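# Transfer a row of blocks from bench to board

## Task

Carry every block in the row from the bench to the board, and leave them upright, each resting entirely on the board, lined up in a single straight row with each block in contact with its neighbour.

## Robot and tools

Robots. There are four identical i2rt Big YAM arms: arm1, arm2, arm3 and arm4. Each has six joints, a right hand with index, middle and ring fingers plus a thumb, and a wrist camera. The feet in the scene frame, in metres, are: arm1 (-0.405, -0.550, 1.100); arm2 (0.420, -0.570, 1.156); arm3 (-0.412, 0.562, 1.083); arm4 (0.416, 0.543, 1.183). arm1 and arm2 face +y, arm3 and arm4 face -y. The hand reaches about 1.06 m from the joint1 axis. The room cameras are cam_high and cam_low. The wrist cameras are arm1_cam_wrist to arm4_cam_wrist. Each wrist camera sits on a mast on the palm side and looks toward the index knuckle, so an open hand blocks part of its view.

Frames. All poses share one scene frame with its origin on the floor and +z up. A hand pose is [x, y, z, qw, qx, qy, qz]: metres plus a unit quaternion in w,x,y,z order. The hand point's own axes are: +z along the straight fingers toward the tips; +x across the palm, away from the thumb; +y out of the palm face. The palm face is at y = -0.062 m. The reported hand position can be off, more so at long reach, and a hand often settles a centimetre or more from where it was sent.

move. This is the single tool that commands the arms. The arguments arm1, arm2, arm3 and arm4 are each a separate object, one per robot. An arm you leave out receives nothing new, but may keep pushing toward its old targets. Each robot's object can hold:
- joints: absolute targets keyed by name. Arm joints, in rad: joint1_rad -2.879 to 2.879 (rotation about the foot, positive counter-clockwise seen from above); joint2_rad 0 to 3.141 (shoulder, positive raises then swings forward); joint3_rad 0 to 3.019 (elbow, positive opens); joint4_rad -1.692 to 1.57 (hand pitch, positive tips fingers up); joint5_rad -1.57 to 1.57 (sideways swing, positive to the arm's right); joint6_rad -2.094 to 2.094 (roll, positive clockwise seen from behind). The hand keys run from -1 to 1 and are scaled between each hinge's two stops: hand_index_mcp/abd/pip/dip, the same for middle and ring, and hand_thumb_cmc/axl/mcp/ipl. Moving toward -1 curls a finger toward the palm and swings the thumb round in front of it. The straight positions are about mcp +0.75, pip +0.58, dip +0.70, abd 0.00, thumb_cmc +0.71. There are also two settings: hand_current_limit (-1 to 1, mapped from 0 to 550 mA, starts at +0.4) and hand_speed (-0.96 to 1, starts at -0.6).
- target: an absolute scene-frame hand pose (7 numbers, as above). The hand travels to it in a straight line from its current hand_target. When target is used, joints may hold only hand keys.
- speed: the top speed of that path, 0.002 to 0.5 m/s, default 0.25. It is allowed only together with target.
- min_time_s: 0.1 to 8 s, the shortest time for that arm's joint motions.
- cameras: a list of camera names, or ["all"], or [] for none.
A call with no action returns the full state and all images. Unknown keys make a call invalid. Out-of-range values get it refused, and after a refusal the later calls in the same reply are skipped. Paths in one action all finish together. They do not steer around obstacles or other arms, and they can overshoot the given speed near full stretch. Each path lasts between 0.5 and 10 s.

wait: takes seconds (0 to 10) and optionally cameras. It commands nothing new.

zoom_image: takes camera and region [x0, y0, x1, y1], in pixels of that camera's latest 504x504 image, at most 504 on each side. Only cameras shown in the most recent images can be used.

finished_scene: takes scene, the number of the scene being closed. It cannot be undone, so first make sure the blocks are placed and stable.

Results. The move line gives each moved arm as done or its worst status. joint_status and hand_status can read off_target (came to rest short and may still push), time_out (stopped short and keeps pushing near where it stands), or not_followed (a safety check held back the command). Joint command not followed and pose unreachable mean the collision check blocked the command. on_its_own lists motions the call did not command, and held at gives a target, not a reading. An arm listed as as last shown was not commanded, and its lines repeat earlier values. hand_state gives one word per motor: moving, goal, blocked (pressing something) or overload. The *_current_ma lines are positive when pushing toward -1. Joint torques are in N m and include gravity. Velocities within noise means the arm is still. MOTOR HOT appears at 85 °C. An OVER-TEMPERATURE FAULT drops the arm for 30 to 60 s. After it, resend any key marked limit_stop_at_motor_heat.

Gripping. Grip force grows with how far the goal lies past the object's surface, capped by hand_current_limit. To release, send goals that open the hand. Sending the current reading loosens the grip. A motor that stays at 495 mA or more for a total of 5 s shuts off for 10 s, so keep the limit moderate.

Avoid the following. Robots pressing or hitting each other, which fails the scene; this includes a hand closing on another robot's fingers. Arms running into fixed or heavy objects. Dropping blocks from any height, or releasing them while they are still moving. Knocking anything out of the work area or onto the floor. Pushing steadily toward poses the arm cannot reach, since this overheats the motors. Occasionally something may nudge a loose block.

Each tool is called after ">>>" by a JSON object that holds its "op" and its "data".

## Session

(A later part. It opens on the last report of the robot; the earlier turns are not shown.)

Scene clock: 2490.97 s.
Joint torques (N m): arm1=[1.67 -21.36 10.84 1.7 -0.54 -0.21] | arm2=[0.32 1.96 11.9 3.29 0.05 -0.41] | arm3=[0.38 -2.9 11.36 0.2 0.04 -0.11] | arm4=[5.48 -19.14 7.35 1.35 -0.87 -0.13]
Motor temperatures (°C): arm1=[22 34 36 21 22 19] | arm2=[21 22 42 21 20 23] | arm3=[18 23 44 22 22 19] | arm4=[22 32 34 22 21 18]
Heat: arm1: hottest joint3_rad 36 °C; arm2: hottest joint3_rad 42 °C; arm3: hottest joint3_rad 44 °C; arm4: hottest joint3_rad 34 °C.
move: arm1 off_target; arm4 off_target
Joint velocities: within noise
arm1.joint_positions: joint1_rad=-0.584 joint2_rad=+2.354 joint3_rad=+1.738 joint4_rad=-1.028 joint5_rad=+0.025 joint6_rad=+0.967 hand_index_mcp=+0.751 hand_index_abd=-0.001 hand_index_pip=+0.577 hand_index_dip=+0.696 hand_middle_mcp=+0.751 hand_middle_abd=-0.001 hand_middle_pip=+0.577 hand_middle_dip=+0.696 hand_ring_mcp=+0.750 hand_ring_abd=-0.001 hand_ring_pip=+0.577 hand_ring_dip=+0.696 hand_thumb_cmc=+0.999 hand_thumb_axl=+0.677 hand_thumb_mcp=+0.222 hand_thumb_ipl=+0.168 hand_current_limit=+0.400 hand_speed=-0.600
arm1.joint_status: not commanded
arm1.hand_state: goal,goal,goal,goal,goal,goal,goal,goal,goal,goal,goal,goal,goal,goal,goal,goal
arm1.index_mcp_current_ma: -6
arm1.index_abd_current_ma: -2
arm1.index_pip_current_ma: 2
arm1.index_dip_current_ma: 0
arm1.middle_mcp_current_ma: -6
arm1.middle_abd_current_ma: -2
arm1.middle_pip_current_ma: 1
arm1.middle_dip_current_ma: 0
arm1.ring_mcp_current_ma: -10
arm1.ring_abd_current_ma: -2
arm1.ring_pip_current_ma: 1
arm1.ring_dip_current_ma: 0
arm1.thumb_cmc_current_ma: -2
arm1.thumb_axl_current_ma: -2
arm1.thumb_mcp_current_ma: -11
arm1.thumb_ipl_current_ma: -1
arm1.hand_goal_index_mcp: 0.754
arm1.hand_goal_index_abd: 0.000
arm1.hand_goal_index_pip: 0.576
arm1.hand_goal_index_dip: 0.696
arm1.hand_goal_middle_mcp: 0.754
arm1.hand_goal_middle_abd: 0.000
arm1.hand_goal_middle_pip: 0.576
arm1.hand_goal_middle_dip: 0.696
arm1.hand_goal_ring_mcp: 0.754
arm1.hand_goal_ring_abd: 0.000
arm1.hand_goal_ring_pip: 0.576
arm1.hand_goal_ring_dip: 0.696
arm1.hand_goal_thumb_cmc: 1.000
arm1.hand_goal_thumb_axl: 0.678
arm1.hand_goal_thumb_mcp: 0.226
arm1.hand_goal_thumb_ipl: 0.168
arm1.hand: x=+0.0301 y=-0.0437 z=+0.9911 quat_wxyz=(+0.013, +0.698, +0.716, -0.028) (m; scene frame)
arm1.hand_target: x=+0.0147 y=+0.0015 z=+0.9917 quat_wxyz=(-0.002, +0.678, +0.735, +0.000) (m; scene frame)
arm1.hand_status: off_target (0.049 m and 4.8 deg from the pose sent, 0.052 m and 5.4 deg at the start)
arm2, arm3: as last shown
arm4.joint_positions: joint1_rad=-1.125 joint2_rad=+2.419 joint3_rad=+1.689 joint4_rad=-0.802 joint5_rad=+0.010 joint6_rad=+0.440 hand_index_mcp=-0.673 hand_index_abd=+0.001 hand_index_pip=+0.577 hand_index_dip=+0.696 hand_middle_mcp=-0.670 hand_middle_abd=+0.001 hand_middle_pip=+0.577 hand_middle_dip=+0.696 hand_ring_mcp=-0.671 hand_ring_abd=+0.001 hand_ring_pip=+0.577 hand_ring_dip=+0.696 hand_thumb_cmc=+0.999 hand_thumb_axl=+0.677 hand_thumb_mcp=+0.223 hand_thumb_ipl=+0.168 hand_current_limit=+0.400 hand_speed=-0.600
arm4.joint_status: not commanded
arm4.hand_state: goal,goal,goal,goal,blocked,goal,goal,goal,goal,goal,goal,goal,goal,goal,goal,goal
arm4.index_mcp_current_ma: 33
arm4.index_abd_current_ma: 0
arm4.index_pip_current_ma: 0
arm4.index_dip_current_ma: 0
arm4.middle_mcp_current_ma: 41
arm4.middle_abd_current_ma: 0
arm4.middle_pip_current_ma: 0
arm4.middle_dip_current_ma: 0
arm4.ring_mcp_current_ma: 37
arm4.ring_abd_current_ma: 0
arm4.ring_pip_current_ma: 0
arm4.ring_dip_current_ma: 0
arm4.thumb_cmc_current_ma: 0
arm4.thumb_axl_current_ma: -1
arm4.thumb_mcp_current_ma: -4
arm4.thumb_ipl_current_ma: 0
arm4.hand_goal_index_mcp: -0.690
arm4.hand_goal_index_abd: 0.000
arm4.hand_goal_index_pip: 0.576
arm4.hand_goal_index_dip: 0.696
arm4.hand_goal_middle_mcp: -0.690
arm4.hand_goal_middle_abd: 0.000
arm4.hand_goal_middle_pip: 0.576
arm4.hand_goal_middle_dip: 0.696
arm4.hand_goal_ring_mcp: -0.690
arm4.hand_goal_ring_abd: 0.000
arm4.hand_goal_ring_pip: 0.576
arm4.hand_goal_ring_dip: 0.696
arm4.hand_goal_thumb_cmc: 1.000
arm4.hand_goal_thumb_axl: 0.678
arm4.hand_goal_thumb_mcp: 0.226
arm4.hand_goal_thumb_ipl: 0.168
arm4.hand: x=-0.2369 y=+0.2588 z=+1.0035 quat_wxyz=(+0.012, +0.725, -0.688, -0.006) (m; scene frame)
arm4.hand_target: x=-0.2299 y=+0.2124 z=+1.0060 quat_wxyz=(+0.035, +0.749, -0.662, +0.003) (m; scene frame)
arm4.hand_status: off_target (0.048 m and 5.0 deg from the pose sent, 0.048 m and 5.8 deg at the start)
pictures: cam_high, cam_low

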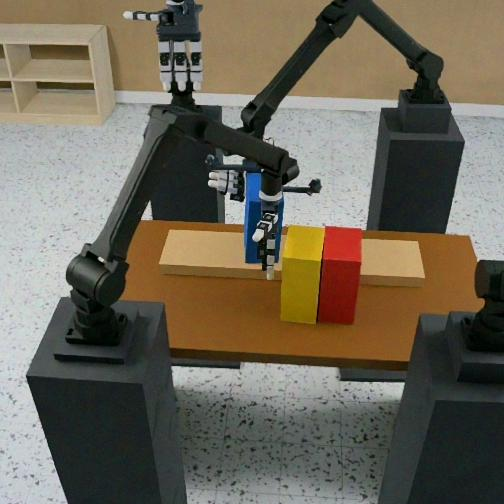

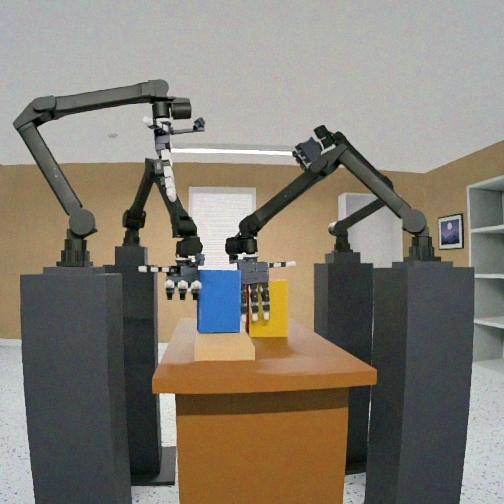

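>>> {"op": "move", "data": {"arm1": {"target": [0.0240, -0.0900, 0.996, -0.001, 0.678, 0.735, 0.0], "speed": 0.08}, "arm4": {"target": [-0.2340, 0.3100, 1.010, 0.035, 0.749, -0.662, 0.003], "speed": 0.08}, "cameras": ["cam_high", "cam_low"]}}

>>> {"op": "zoom_image", "data": {"camera": "cam_low", "region": [170, 240, 290, 360]}}

>>> {"op": "zoom_image", "data": {"camera": "cam_high", "region": [190, 150, 370, 330]}}

Scene clock: 2502.00 s.
Joint torques (N m): arm1=[-2.32 -23.65 6.02 0.64 0.07 -0.25] | arm2=[0.38 1.96 11.9 3.3 0.05 -0.41] | arm3=[0.15 -2.67 11.43 0.25 0.04 -0.1] | arm4=[1.03 -20.54 5.16 0.95 0.02 0]
Motor temperatures (°C): arm1=[22 34 36 21 22 19] | arm2=[21 22 42 21 20 23] | arm3=[18 23 44 22 22 19] | arm4=[22 32 34 22 21 18]
Heat: arm1: hottest joint3_rad 36 °C; arm2: hottest joint3_rad 42 °C; arm3: hottest joint3_rad 44 °C; arm4: hottest joint3_rad 34 °C.
move: arm1 off_target; arm4 off_target
Joint velocities: within noise
arm1.joint_positions: joint1_rad=-0.623 joint2_rad=+2.242 joint3_rad=+1.485 joint4_rad=-0.858 joint5_rad=+0.010 joint6_rad=+0.879 hand_index_mcp=+0.751 hand_index_abd=-0.001 hand_index_pip=+0.577 hand_index_dip=+0.696 hand_middle_mcp=+0.751 hand_middle_abd=-0.001 hand_middle_pip=+0.577 hand_middle_dip=+0.696 hand_ring_mcp=+0.750 hand_ring_abd=-0.001 hand_ring_pip=+0.577 hand_ring_dip=+0.696 hand_thumb_cmc=+0.999 hand_thumb_axl=+0.677 hand_thumb_mcp=+0.222 hand_thumb_ipl=+0.168 hand_current_limit=+0.400 hand_speed=-0.600
arm1.joint_status: not commanded
arm1.hand_state: goal,goal,goal,goal,goal,goal,goal,goal,goal,goal,goal,goal,goal,goal,goal,goal
arm1.index_mcp_current_ma: -6
arm1.index_abd_current_ma: -2
arm1.index_pip_current_ma: 2
arm1.index_dip_current_ma: 0
arm1.middle_mcp_current_ma: -6
arm1.middle_abd_current_ma: -2
arm1.middle_pip_current_ma: 1
arm1.middle_dip_current_ma: 0
arm1.ring_mcp_current_ma: -9
arm1.ring_abd_current_ma: -2
arm1.ring_pip_current_ma: 1
arm1.ring_dip_current_ma: 0
arm1.thumb_cmc_current_ma: -2
arm1.thumb_axl_current_ma: -2
arm1.thumb_mcp_current_ma: -11
arm1.thumb_ipl_current_ma: -1
arm1.hand_goal_index_mcp: 0.754
arm1.hand_goal_index_abd: 0.000
arm1.hand_goal_index_pip: 0.576
arm1.hand_goal_index_dip: 0.696
arm1.hand_goal_middle_mcp: 0.754
arm1.hand_goal_middle_abd: 0.000
arm1.hand_goal_middle_pip: 0.576
arm1.hand_goal_middle_dip: 0.696
arm1.hand_goal_ring_mcp: 0.754
arm1.hand_goal_ring_abd: 0.000
arm1.hand_goal_ring_pip: 0.576
arm1.hand_goal_ring_dip: 0.696
arm1.hand_goal_thumb_cmc: 1.000
arm1.hand_goal_thumb_axl: 0.678
arm1.hand_goal_thumb_mcp: 0.226
arm1.hand_goal_thumb_ipl: 0.168
arm1.hand: x=+0.0181 y=-0.0959 z=+0.9810 quat_wxyz=(+0.002, +0.681, +0.732, -0.016) (m; scene frame)
arm1.hand_target: x=+0.0239 y=-0.0901 z=+0.9960 quat_wxyz=(-0.001, +0.678, +0.735, +0.000) (m; scene frame)
arm1.hand_status: off_target (0.017 m and 2.0 deg from the pose sent, 0.047 m and 4.8 deg at the start)
arm2, arm3: as last shown
arm4.joint_positions: joint1_rad=-1.215 joint2_rad=+2.372 joint3_rad=+1.538 joint4_rad=-0.706 joint5_rad=-0.029 joint6_rad=+0.290 hand_index_mcp=-0.673 hand_index_abd=+0.001 hand_index_pip=+0.577 hand_index_dip=+0.696 hand_middle_mcp=-0.670 hand_middle_abd=+0.001 hand_middle_pip=+0.577 hand_middle_dip=+0.696 hand_ring_mcp=-0.671 hand_ring_abd=+0.001 hand_ring_pip=+0.577 hand_ring_dip=+0.696 hand_thumb_cmc=+0.999 hand_thumb_axl=+0.677 hand_thumb_mcp=+0.223 hand_thumb_ipl=+0.168 hand_current_limit=+0.400 hand_speed=-0.600
arm4.joint_status: not commanded
arm4.hand_state: goal,goal,goal,goal,blocked,goal,goal,goal,goal,goal,goal,goal,goal,goal,goal,goal
arm4.index_mcp_current_ma: 33
arm4.index_abd_current_ma: 0
arm4.index_pip_current_ma: 0
arm4.index_dip_current_ma: 0
arm4.middle_mcp_current_ma: 41
arm4.middle_abd_current_ma: 0
arm4.middle_pip_current_ma: 0
arm4.middle_dip_current_ma: 0
arm4.ring_mcp_current_ma: 37
arm4.ring_abd_current_ma: 0
arm4.ring_pip_current_ma: 0
arm4.ring_dip_current_ma: 0
arm4.thumb_cmc_current_ma: 0
arm4.thumb_axl_current_ma: -1
arm4.thumb_mcp_current_ma: -4
arm4.thumb_ipl_current_ma: 0
arm4.hand_goal_index_mcp: -0.690
arm4.hand_goal_index_abd: 0.000
arm4.hand_goal_index_pip: 0.576
arm4.hand_goal_index_dip: 0.696
arm4.hand_goal_middle_mcp: -0.690
arm4.hand_goal_middle_abd: 0.000
arm4.hand_goal_middle_pip: 0.576
arm4.hand_goal_middle_dip: 0.696
arm4.hand_goal_ring_mcp: -0.690
arm4.hand_goal_ring_abd: 0.000
arm4.hand_goal_ring_pip: 0.576
arm4.hand_goal_ring_dip: 0.696
arm4.hand_goal_thumb_cmc: 1.000
arm4.hand_goal_thumb_axl: 0.678
arm4.hand_goal_thumb_mcp: 0.226
arm4.hand_goal_thumb_ipl: 0.168
arm4.hand: x=-0.2228 y=+0.3155 z=+0.9878 quat_wxyz=(+0.014, +0.746, -0.666, +0.012) (m; scene frame)
arm4.hand_target: x=-0.2339 y=+0.3101 z=+1.0100 quat_wxyz=(+0.035, +0.749, -0.662, +0.003) (m; scene frame)
arm4.hand_status: off_target (0.025 m and 2.7 deg from the pose sent, 0.052 m and 5.0 deg at the start)
pictures: cam_high, cam_low

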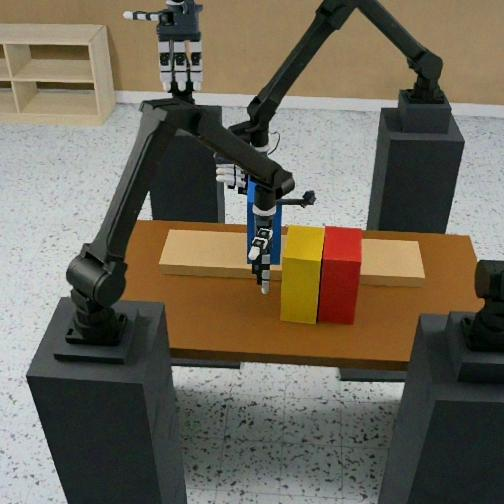

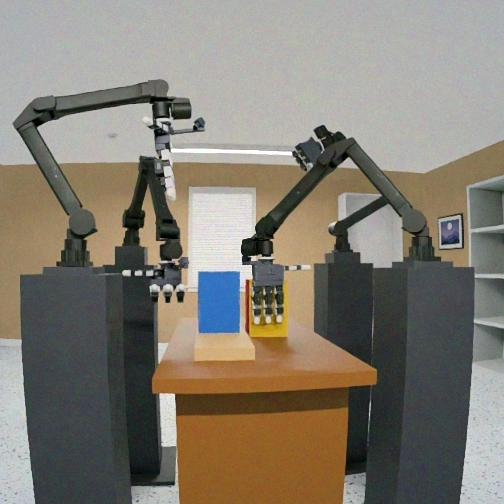

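Scaled by 4.200 from the camera's 504x504 image, which has a finer 720x720 frame.

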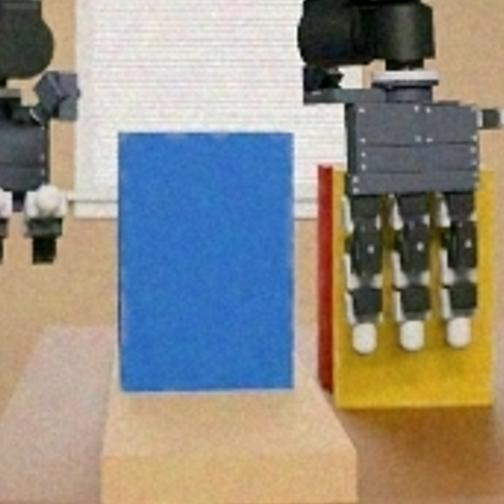

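Scaled by 2.800 from the camera's 504x504 image, which has a finer 720x720 frame.

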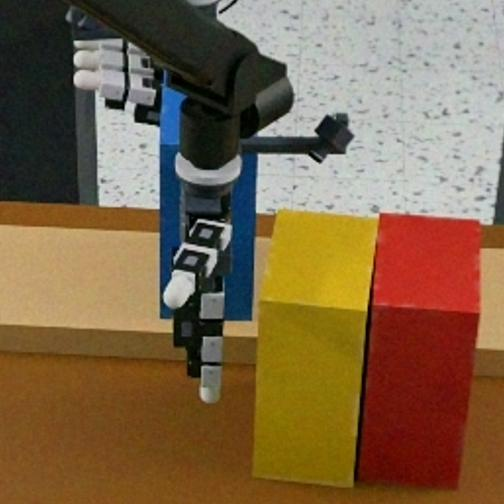

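>>> {"op": "move", "data": {"arm1": {"target": [0.0240, -0.3500, 0.996, -0.001, 0.678, 0.735, 0.0], "speed": 0.15}, "arm4": {"target": [-0.2200, 0.3300, 1.070, 0.035, 0.749, -0.662, 0.003], "speed": 0.15, "joints": {"hand_index_mcp": 0.754, "hand_middle_mcp": 0.754, "hand_ring_mcp": 0.754}}}}

>>> {"op": "move", "data": {"arm1": {"target": [0.1370, -0.3300, 0.978, -0.001, 0.678, 0.735, 0.0], "speed": 0.15}, "arm4": {"target": [-0.1110, 0.2800, 1.070, 0.035, 0.749, -0.662, 0.003], "speed": 0.15}, "cameras": ["cam_high", "cam_low"]}}

Scene clock: 2577.57 s.
Joint torques (N m): arm1=[-2.14 -16.38 4.3 0.72 0.16 -0.23] | arm2=[0.38 1.96 11.92 3.28 0.05 -0.41] | arm3=[0.32 -2.61 11.37 0.21 0.04 -0.11] | arm4=[0.85 -19.78 5.41 -0.35 -0.02 0]
Motor temperatures (°C): arm1=[21 35 31 21 21 19] | arm2=[21 22 42 21 20 23] | arm3=[18 23 44 22 22 19] | arm4=[21 34 31 22 20 18]
Heat: arm1: hottest joint2_rad 35 °C; arm2: hottest joint3_rad 42 °C; arm3: hottest joint3_rad 44 °C; arm4: hottest joint2_rad 34 °C.
move: arm1 off_target; arm4 off_target
Joint velocities: within noise
arm1.joint_positions: joint1_rad=-1.009 joint2_rad=+1.919 joint3_rad=+0.873 joint4_rad=-0.561 joint5_rad=+0.012 joint6_rad=+0.496 hand_index_mcp=+0.752 hand_index_abd=-0.001 hand_index_pip=+0.577 hand_index_dip=+0.696 hand_middle_mcp=+0.751 hand_middle_abd=-0.001 hand_middle_pip=+0.577 hand_middle_dip=+0.696 hand_ring_mcp=+0.751 hand_ring_abd=-0.001 hand_ring_pip=+0.577 hand_ring_dip=+0.696 hand_thumb_cmc=+0.999 hand_thumb_axl=+0.677 hand_thumb_mcp=+0.222 hand_thumb_ipl=+0.168 hand_current_limit=+0.400 hand_speed=-0.600
arm1.joint_status: not commanded
arm1.hand_state: goal,goal,goal,goal,goal,goal,goal,goal,goal,goal,goal,goal,goal,goal,goal,goal
arm1.index_mcp_current_ma: -6
arm1.index_abd_current_ma: -2
arm1.index_pip_current_ma: 2
arm1.index_dip_current_ma: 0
arm1.middle_mcp_current_ma: -6
arm1.middle_abd_current_ma: -2
arm1.middle_pip_current_ma: 1
arm1.middle_dip_current_ma: 0
arm1.ring_mcp_current_ma: -8
arm1.ring_abd_current_ma: -2
arm1.ring_pip_current_ma: 1
arm1.ring_dip_current_ma: 0
arm1.thumb_cmc_current_ma: -2
arm1.thumb_axl_current_ma: -2
arm1.thumb_mcp_current_ma: -11
arm1.thumb_ipl_current_ma: -1
arm1.hand_goal_index_mcp: 0.754
arm1.hand_goal_index_abd: 0.000
arm1.hand_goal_index_pip: 0.576
arm1.hand_goal_index_dip: 0.696
arm1.hand_goal_middle_mcp: 0.754
arm1.hand_goal_middle_abd: 0.000
arm1.hand_goal_middle_pip: 0.576
arm1.hand_goal_middle_dip: 0.696
arm1.hand_goal_ring_mcp: 0.754
arm1.hand_goal_ring_abd: 0.000
arm1.hand_goal_ring_pip: 0.576
arm1.hand_goal_ring_dip: 0.696
arm1.hand_goal_thumb_cmc: 1.000
arm1.hand_goal_thumb_axl: 0.678
arm1.hand_goal_thumb_mcp: 0.226
arm1.hand_goal_thumb_ipl: 0.168
arm1.hand: x=+0.0179 y=-0.3542 z=+0.9865 quat_wxyz=(-0.005, +0.682, +0.731, -0.014) (m; scene frame)
arm1.hand_target: x=+0.0239 y=-0.3501 z=+0.9959 quat_wxyz=(-0.001, +0.678, +0.735, +0.000) (m; scene frame)
arm1.hand_status: off_target (0.012 m and 1.8 deg from the pose sent, 0.255 m and 1.9 deg at the start)
arm2, arm3: as last shown
arm4.joint_positions: joint1_rad=-1.225 joint2_rad=+2.222 joint3_rad=+1.448 joint4_rad=-0.735 joint5_rad=-0.030 joint6_rad=+0.269 hand_index_mcp=+0.750 hand_index_abd=+0.001 hand_index_pip=+0.577 hand_index_dip=+0.696 hand_middle_mcp=+0.750 hand_middle_abd=+0.001 hand_middle_pip=+0.577 hand_middle_dip=+0.696 hand_ring_mcp=+0.750 hand_ring_abd=+0.001 hand_ring_pip=+0.577 hand_ring_dip=+0.696 hand_thumb_cmc=+0.999 hand_thumb_axl=+0.677 hand_thumb_mcp=+0.223 hand_thumb_ipl=+0.168 hand_current_limit=+0.400 hand_speed=-0.600
arm4.joint_status: all done
arm4.hand_state: goal,goal,goal,goal,goal,goal,goal,goal,goal,goal,goal,goal,goal,goal,goal,goal
arm4.index_mcp_current_ma: -4
arm4.index_abd_current_ma: 0
arm4.index_pip_current_ma: 0
arm4.index_dip_current_ma: 0
arm4.middle_mcp_current_ma: -5
arm4.middle_abd_current_ma: 0
arm4.middle_pip_current_ma: 0
arm4.middle_dip_current_ma: 0
arm4.ring_mcp_current_ma: -5
arm4.ring_abd_current_ma: 0
arm4.ring_pip_current_ma: 0
arm4.ring_dip_current_ma: 0
arm4.thumb_cmc_current_ma: 0
arm4.thumb_axl_current_ma: -1
arm4.thumb_mcp_current_ma: -4
arm4.thumb_ipl_current_ma: 0
arm4.hand_goal_index_mcp: 0.754
arm4.hand_goal_index_abd: 0.000
arm4.hand_goal_index_pip: 0.576
arm4.hand_goal_index_dip: 0.696
arm4.hand_goal_middle_mcp: 0.754
arm4.hand_goal_middle_abd: 0.000
arm4.hand_goal_middle_pip: 0.576
arm4.hand_goal_middle_dip: 0.696
arm4.hand_goal_ring_mcp: 0.754
arm4.hand_goal_ring_abd: 0.000
arm4.hand_goal_ring_pip: 0.576
arm4.hand_goal_ring_dip: 0.696
arm4.hand_goal_thumb_cmc: 1.000
arm4.hand_goal_thumb_axl: 0.678
arm4.hand_goal_thumb_mcp: 0.226
arm4.hand_goal_thumb_ipl: 0.168
arm4.hand: x=-0.2157 y=+0.3246 z=+1.0522 quat_wxyz=(+0.028, +0.749, -0.662, +0.005) (m; scene frame)
arm4.hand_target: x=-0.2200 y=+0.3299 z=+1.0696 quat_wxyz=(+0.035, +0.749, -0.662, +0.003) (m; scene frame)
arm4.hand_status: off_target (0.019 m and 0.8 deg from the pose sent, 0.084 m and 2.7 deg at the start)
pictures: none

Scene clock: 2579.07 s.
Joint torques (N m): arm1=[-2.61 -17.08 7.79 -0.05 0.17 -0.25] | arm2=[0.38 1.96 11.92 3.3 0.05 -0.41] | arm3=[0.38 -2.37 11.43 0.27 0.03 -0.11] | arm4=[1.49 -17.08 5.03 0.62 0.1 0.25]
Motor temperatures (°C): arm1=[21 35 31 21 21 19] | arm2=[21 22 42 21 20 23] | arm3=[18 23 44 22 22 19] | arm4=[21 34 31 22 20 18]
Heat: arm1: hottest joint2_rad 35 °C; arm2: hottest joint3_rad 42 °C; arm3: hottest joint3_rad 44 °C; arm4: hottest joint2_rad 34 °C.
move: arm1 off_target; arm4 off_target
Joint velocities: within noise
arm1.joint_positions: joint1_rad=-1.089 joint2_rad=+2.095 joint3_rad=+1.184 joint4_rad=-0.673 joint5_rad=+0.012 joint6_rad=+0.410 hand_index_mcp=+0.752 hand_index_abd=-0.001 hand_index_pip=+0.577 hand_index_dip=+0.696 hand_middle_mcp=+0.752 hand_middle_abd=-0.001 hand_middle_pip=+0.577 hand_middle_dip=+0.696 hand_ring_mcp=+0.751 hand_ring_abd=-0.001 hand_ring_pip=+0.577 hand_ring_dip=+0.696 hand_thumb_cmc=+0.999 hand_thumb_axl=+0.677 hand_thumb_mcp=+0.222 hand_thumb_ipl=+0.168 hand_current_limit=+0.400 hand_speed=-0.600
arm1.joint_status: not commanded
arm1.hand_state: goal,goal,goal,goal,goal,goal,goal,goal,goal,goal,goal,goal,goal,goal,goal,goal
arm1.index_mcp_current_ma: -6
arm1.index_abd_current_ma: -2
arm1.index_pip_current_ma: 2
arm1.index_dip_current_ma: 0
arm1.middle_mcp_current_ma: -6
arm1.middle_abd_current_ma: -2
arm1.middle_pip_current_ma: 1
arm1.middle_dip_current_ma: 0
arm1.ring_mcp_current_ma: -6
arm1.ring_abd_current_ma: -2
arm1.ring_pip_current_ma: 1
arm1.ring_dip_current_ma: 0
arm1.thumb_cmc_current_ma: -2
arm1.thumb_axl_current_ma: -2
arm1.thumb_mcp_current_ma: -11
arm1.thumb_ipl_current_ma: -1
arm1.hand_goal_index_mcp: 0.754
arm1.hand_goal_index_abd: 0.000
arm1.hand_goal_index_pip: 0.576
arm1.hand_goal_index_dip: 0.696
arm1.hand_goal_middle_mcp: 0.754
arm1.hand_goal_middle_abd: 0.000
arm1.hand_goal_middle_pip: 0.576
arm1.hand_goal_middle_dip: 0.696
arm1.hand_goal_ring_mcp: 0.754
arm1.hand_goal_ring_abd: 0.000
arm1.hand_goal_ring_pip: 0.576
arm1.hand_goal_ring_dip: 0.696
arm1.hand_goal_thumb_cmc: 1.000
arm1.hand_goal_thumb_axl: 0.678
arm1.hand_goal_thumb_mcp: 0.226
arm1.hand_goal_thumb_ipl: 0.168
arm1.hand: x=+0.1256 y=-0.3324 z=+0.9775 quat_wxyz=(-0.003, +0.680, +0.734, -0.003) (m; scene frame)
arm1.hand_target: x=+0.1367 y=-0.3302 z=+0.9781 quat_wxyz=(-0.001, +0.678, +0.735, +0.000) (m; scene frame)
arm1.hand_status: off_target (0.012 m and 0.5 deg from the pose sent, 0.122 m and 1.8 deg at the start)
arm2, arm3: as last shown
arm4.joint_positions: joint1_rad=-1.065 joint2_rad=+2.087 joint3_rad=+1.177 joint4_rad=-0.623 joint5_rad=-0.021 joint6_rad=+0.419 hand_index_mcp=+0.751 hand_index_abd=+0.001 hand_index_pip=+0.577 hand_index_dip=+0.696 hand_middle_mcp=+0.750 hand_middle_abd=+0.001 hand_middle_pip=+0.577 hand_middle_dip=+0.696 hand_ring_mcp=+0.750 hand_ring_abd=+0.001 hand_ring_pip=+0.577 hand_ring_dip=+0.696 hand_thumb_cmc=+0.999 hand_thumb_axl=+0.677 hand_thumb_mcp=+0.223 hand_thumb_ipl=+0.168 hand_current_limit=+0.400 hand_speed=-0.600
arm4.joint_status: not commanded
arm4.hand_state: goal,goal,goal,goal,goal,goal,goal,goal,goal,goal,goal,goal,goal,goal,goal,goal
arm4.index_mcp_current_ma: -4
arm4.index_abd_current_ma: 0
arm4.index_pip_current_ma: 0
arm4.index_dip_current_ma: 0
arm4.middle_mcp_current_ma: -5
arm4.middle_abd_current_ma: 0
arm4.middle_pip_current_ma: 0
arm4.middle_dip_current_ma: 0
arm4.ring_mcp_current_ma: -4
arm4.ring_abd_current_ma: 0
arm4.ring_pip_current_ma: 0
arm4.ring_dip_current_ma: 0
arm4.thumb_cmc_current_ma: 0
arm4.thumb_axl_current_ma: -1
arm4.thumb_mcp_current_ma: -4
arm4.thumb_ipl_current_ma: 0
arm4.hand_goal_index_mcp: 0.754
arm4.hand_goal_index_abd: 0.000
arm4.hand_goal_index_pip: 0.576
arm4.hand_goal_index_dip: 0.696
arm4.hand_goal_middle_mcp: 0.754
arm4.hand_goal_middle_abd: 0.000
arm4.hand_goal_middle_pip: 0.576
arm4.hand_goal_middle_dip: 0.696
arm4.hand_goal_ring_mcp: 0.754
arm4.hand_goal_ring_abd: 0.000
arm4.hand_goal_ring_pip: 0.576
arm4.hand_goal_ring_dip: 0.696
arm4.hand_goal_thumb_cmc: 1.000
arm4.hand_goal_thumb_axl: 0.678
arm4.hand_goal_thumb_mcp: 0.226
arm4.hand_goal_thumb_ipl: 0.168
arm4.hand: x=-0.1031 y=+0.2838 z=+1.0530 quat_wxyz=(+0.016, +0.753, -0.658, +0.010) (m; scene frame)
arm4.hand_target: x=-0.1109 y=+0.2799 z=+1.0699 quat_wxyz=(+0.035, +0.749, -0.662, +0.003) (m; scene frame)
arm4.hand_status: off_target (0.019 m and 2.4 deg from the pose sent, 0.115 m and 0.8 deg at the start)
pictures: cam_high, cam_low

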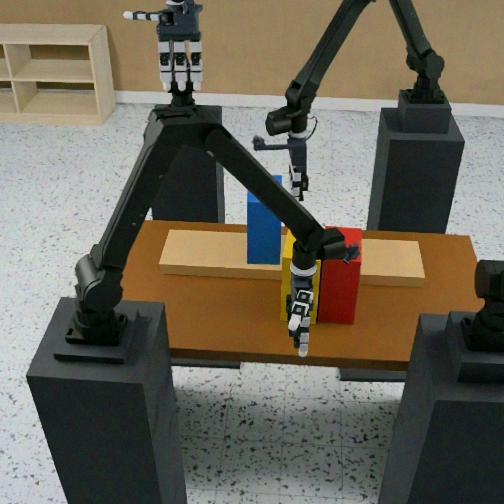

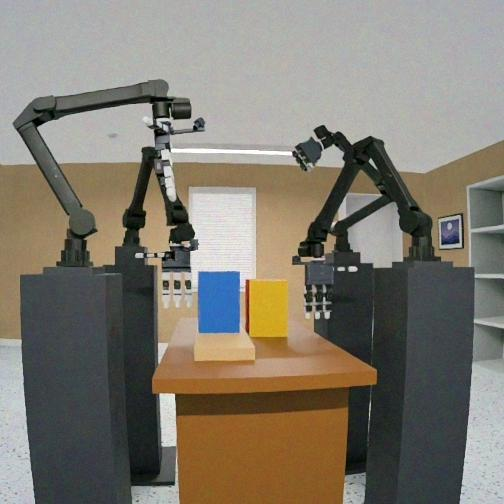

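>>> {"op": "move", "data": {"arm4": {"target": [-0.1110, 0.0900, 1.070, 0.035, 0.749, -0.662, 0.003], "speed": 0.15}, "cameras": ["cam_high", "cam_low"]}}

>>> {"op": "zoom_image", "data": {"camera": "cam_high", "region": [200, 170, 380, 350]}}

>>> {"op": "zoom_image", "data": {"camera": "cam_low", "region": [170, 220, 350, 400]}}

Scene clock: 2592.83 s.
Joint torques (N m): arm1=[-2.55 -16.91 7.79 -0.01 0.16 -0.25] | arm2=[0.38 1.96 11.9 3.29 0.05 -0.41] | arm3=[0.44 -2.9 11.43 0.25 0.03 -0.09] | arm4=[1.44 -17.79 9.83 -0.32 0.09 0.2]
Motor temperatures (°C): arm1=[21 33 32 21 21 19] | arm2=[21 22 42 21 20 23] | arm3=[18 23 44 22 22 19] | arm4=[21 33 31 22 20 18]
Heat: arm1: hottest joint2_rad 33 °C; arm2: hottest joint3_rad 42 °C; arm3: hottest joint3_rad 44 °C; arm4: hottest joint2_rad 33 °C.
move: arm4 off_target
Joint velocities: within noise
arm1, arm2, arm3: as last shown
arm4.joint_positions: joint1_rad=-0.803 joint2_rad=+2.265 joint3_rad=+1.573 joint4_rad=-0.814 joint5_rad=+0.001 joint6_rad=+0.679 hand_index_mcp=+0.751 hand_index_abd=+0.001 hand_index_pip=+0.577 hand_index_dip=+0.696 hand_middle_mcp=+0.750 hand_middle_abd=+0.001 hand_middle_pip=+0.577 hand_middle_dip=+0.696 hand_ring_mcp=+0.750 hand_ring_abd=+0.001 hand_ring_pip=+0.577 hand_ring_dip=+0.696 hand_thumb_cmc=+0.999 hand_thumb_axl=+0.677 hand_thumb_mcp=+0.223 hand_thumb_ipl=+0.168 hand_current_limit=+0.400 hand_speed=-0.600
arm4.joint_status: not commanded
arm4.hand_state: goal,goal,goal,goal,goal,goal,goal,goal,goal,goal,goal,goal,goal,goal,goal,goal
arm4.index_mcp_current_ma: -3
arm4.index_abd_current_ma: 0
arm4.index_pip_current_ma: 0
arm4.index_dip_current_ma: 0
arm4.middle_mcp_current_ma: -4
arm4.middle_abd_current_ma: 0
arm4.middle_pip_current_ma: 0
arm4.middle_dip_current_ma: 0
arm4.ring_mcp_current_ma: -4
arm4.ring_abd_current_ma: 0
arm4.ring_pip_current_ma: 0
arm4.ring_dip_current_ma: 0
arm4.thumb_cmc_current_ma: 0
arm4.thumb_axl_current_ma: -1
arm4.thumb_mcp_current_ma: -4
arm4.thumb_ipl_current_ma: 0
arm4.hand_goal_index_mcp: 0.754
arm4.hand_goal_index_abd: 0.000
arm4.hand_goal_index_pip: 0.576
arm4.hand_goal_index_dip: 0.696
arm4.hand_goal_middle_mcp: 0.754
arm4.hand_goal_middle_abd: 0.000
arm4.hand_goal_middle_pip: 0.576
arm4.hand_goal_middle_dip: 0.696
arm4.hand_goal_ring_mcp: 0.754
arm4.hand_goal_ring_abd: 0.000
arm4.hand_goal_ring_pip: 0.576
arm4.hand_goal_ring_dip: 0.696
arm4.hand_goal_thumb_cmc: 1.000
arm4.hand_goal_thumb_axl: 0.678
arm4.hand_goal_thumb_mcp: 0.226
arm4.hand_goal_thumb_ipl: 0.168
arm4.hand: x=-0.0999 y=+0.0997 z=+1.0650 quat_wxyz=(+0.027, +0.753, -0.658, +0.004) (m; scene frame)
arm4.hand_target: x=-0.1106 y=+0.0903 z=+1.0703 quat_wxyz=(+0.035, +0.749, -0.662, +0.003) (m; scene frame)
arm4.hand_status: off_target (0.016 m and 1.1 deg from the pose sent, 0.195 m and 2.4 deg at the start)
pictures: cam_high, cam_low

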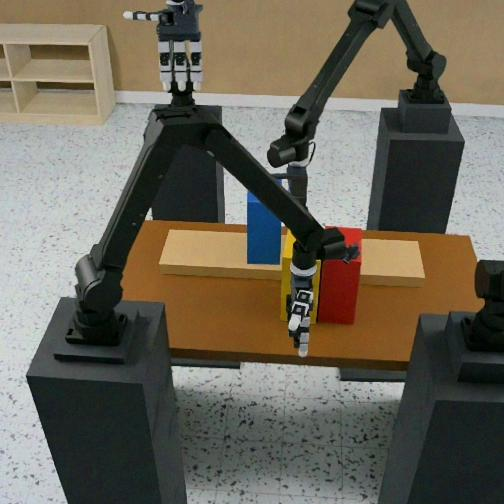

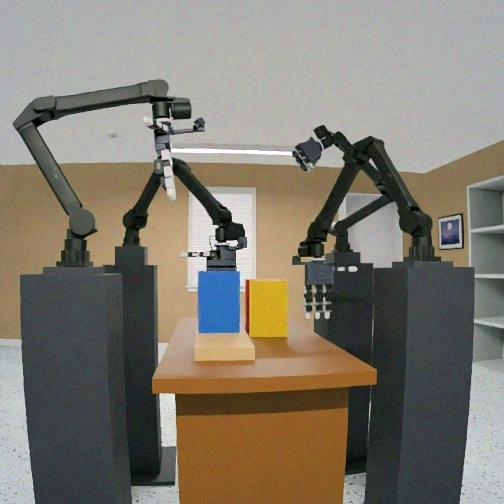

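Scaled by 2.800 from the camera's 504x504 image, which has a finer 720x720 frame.

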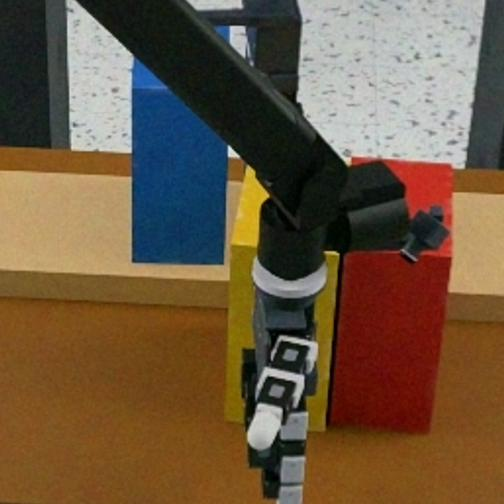

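Scaled by 2.800 from the camera's 504x504 image, which has a finer 720x720 frame.

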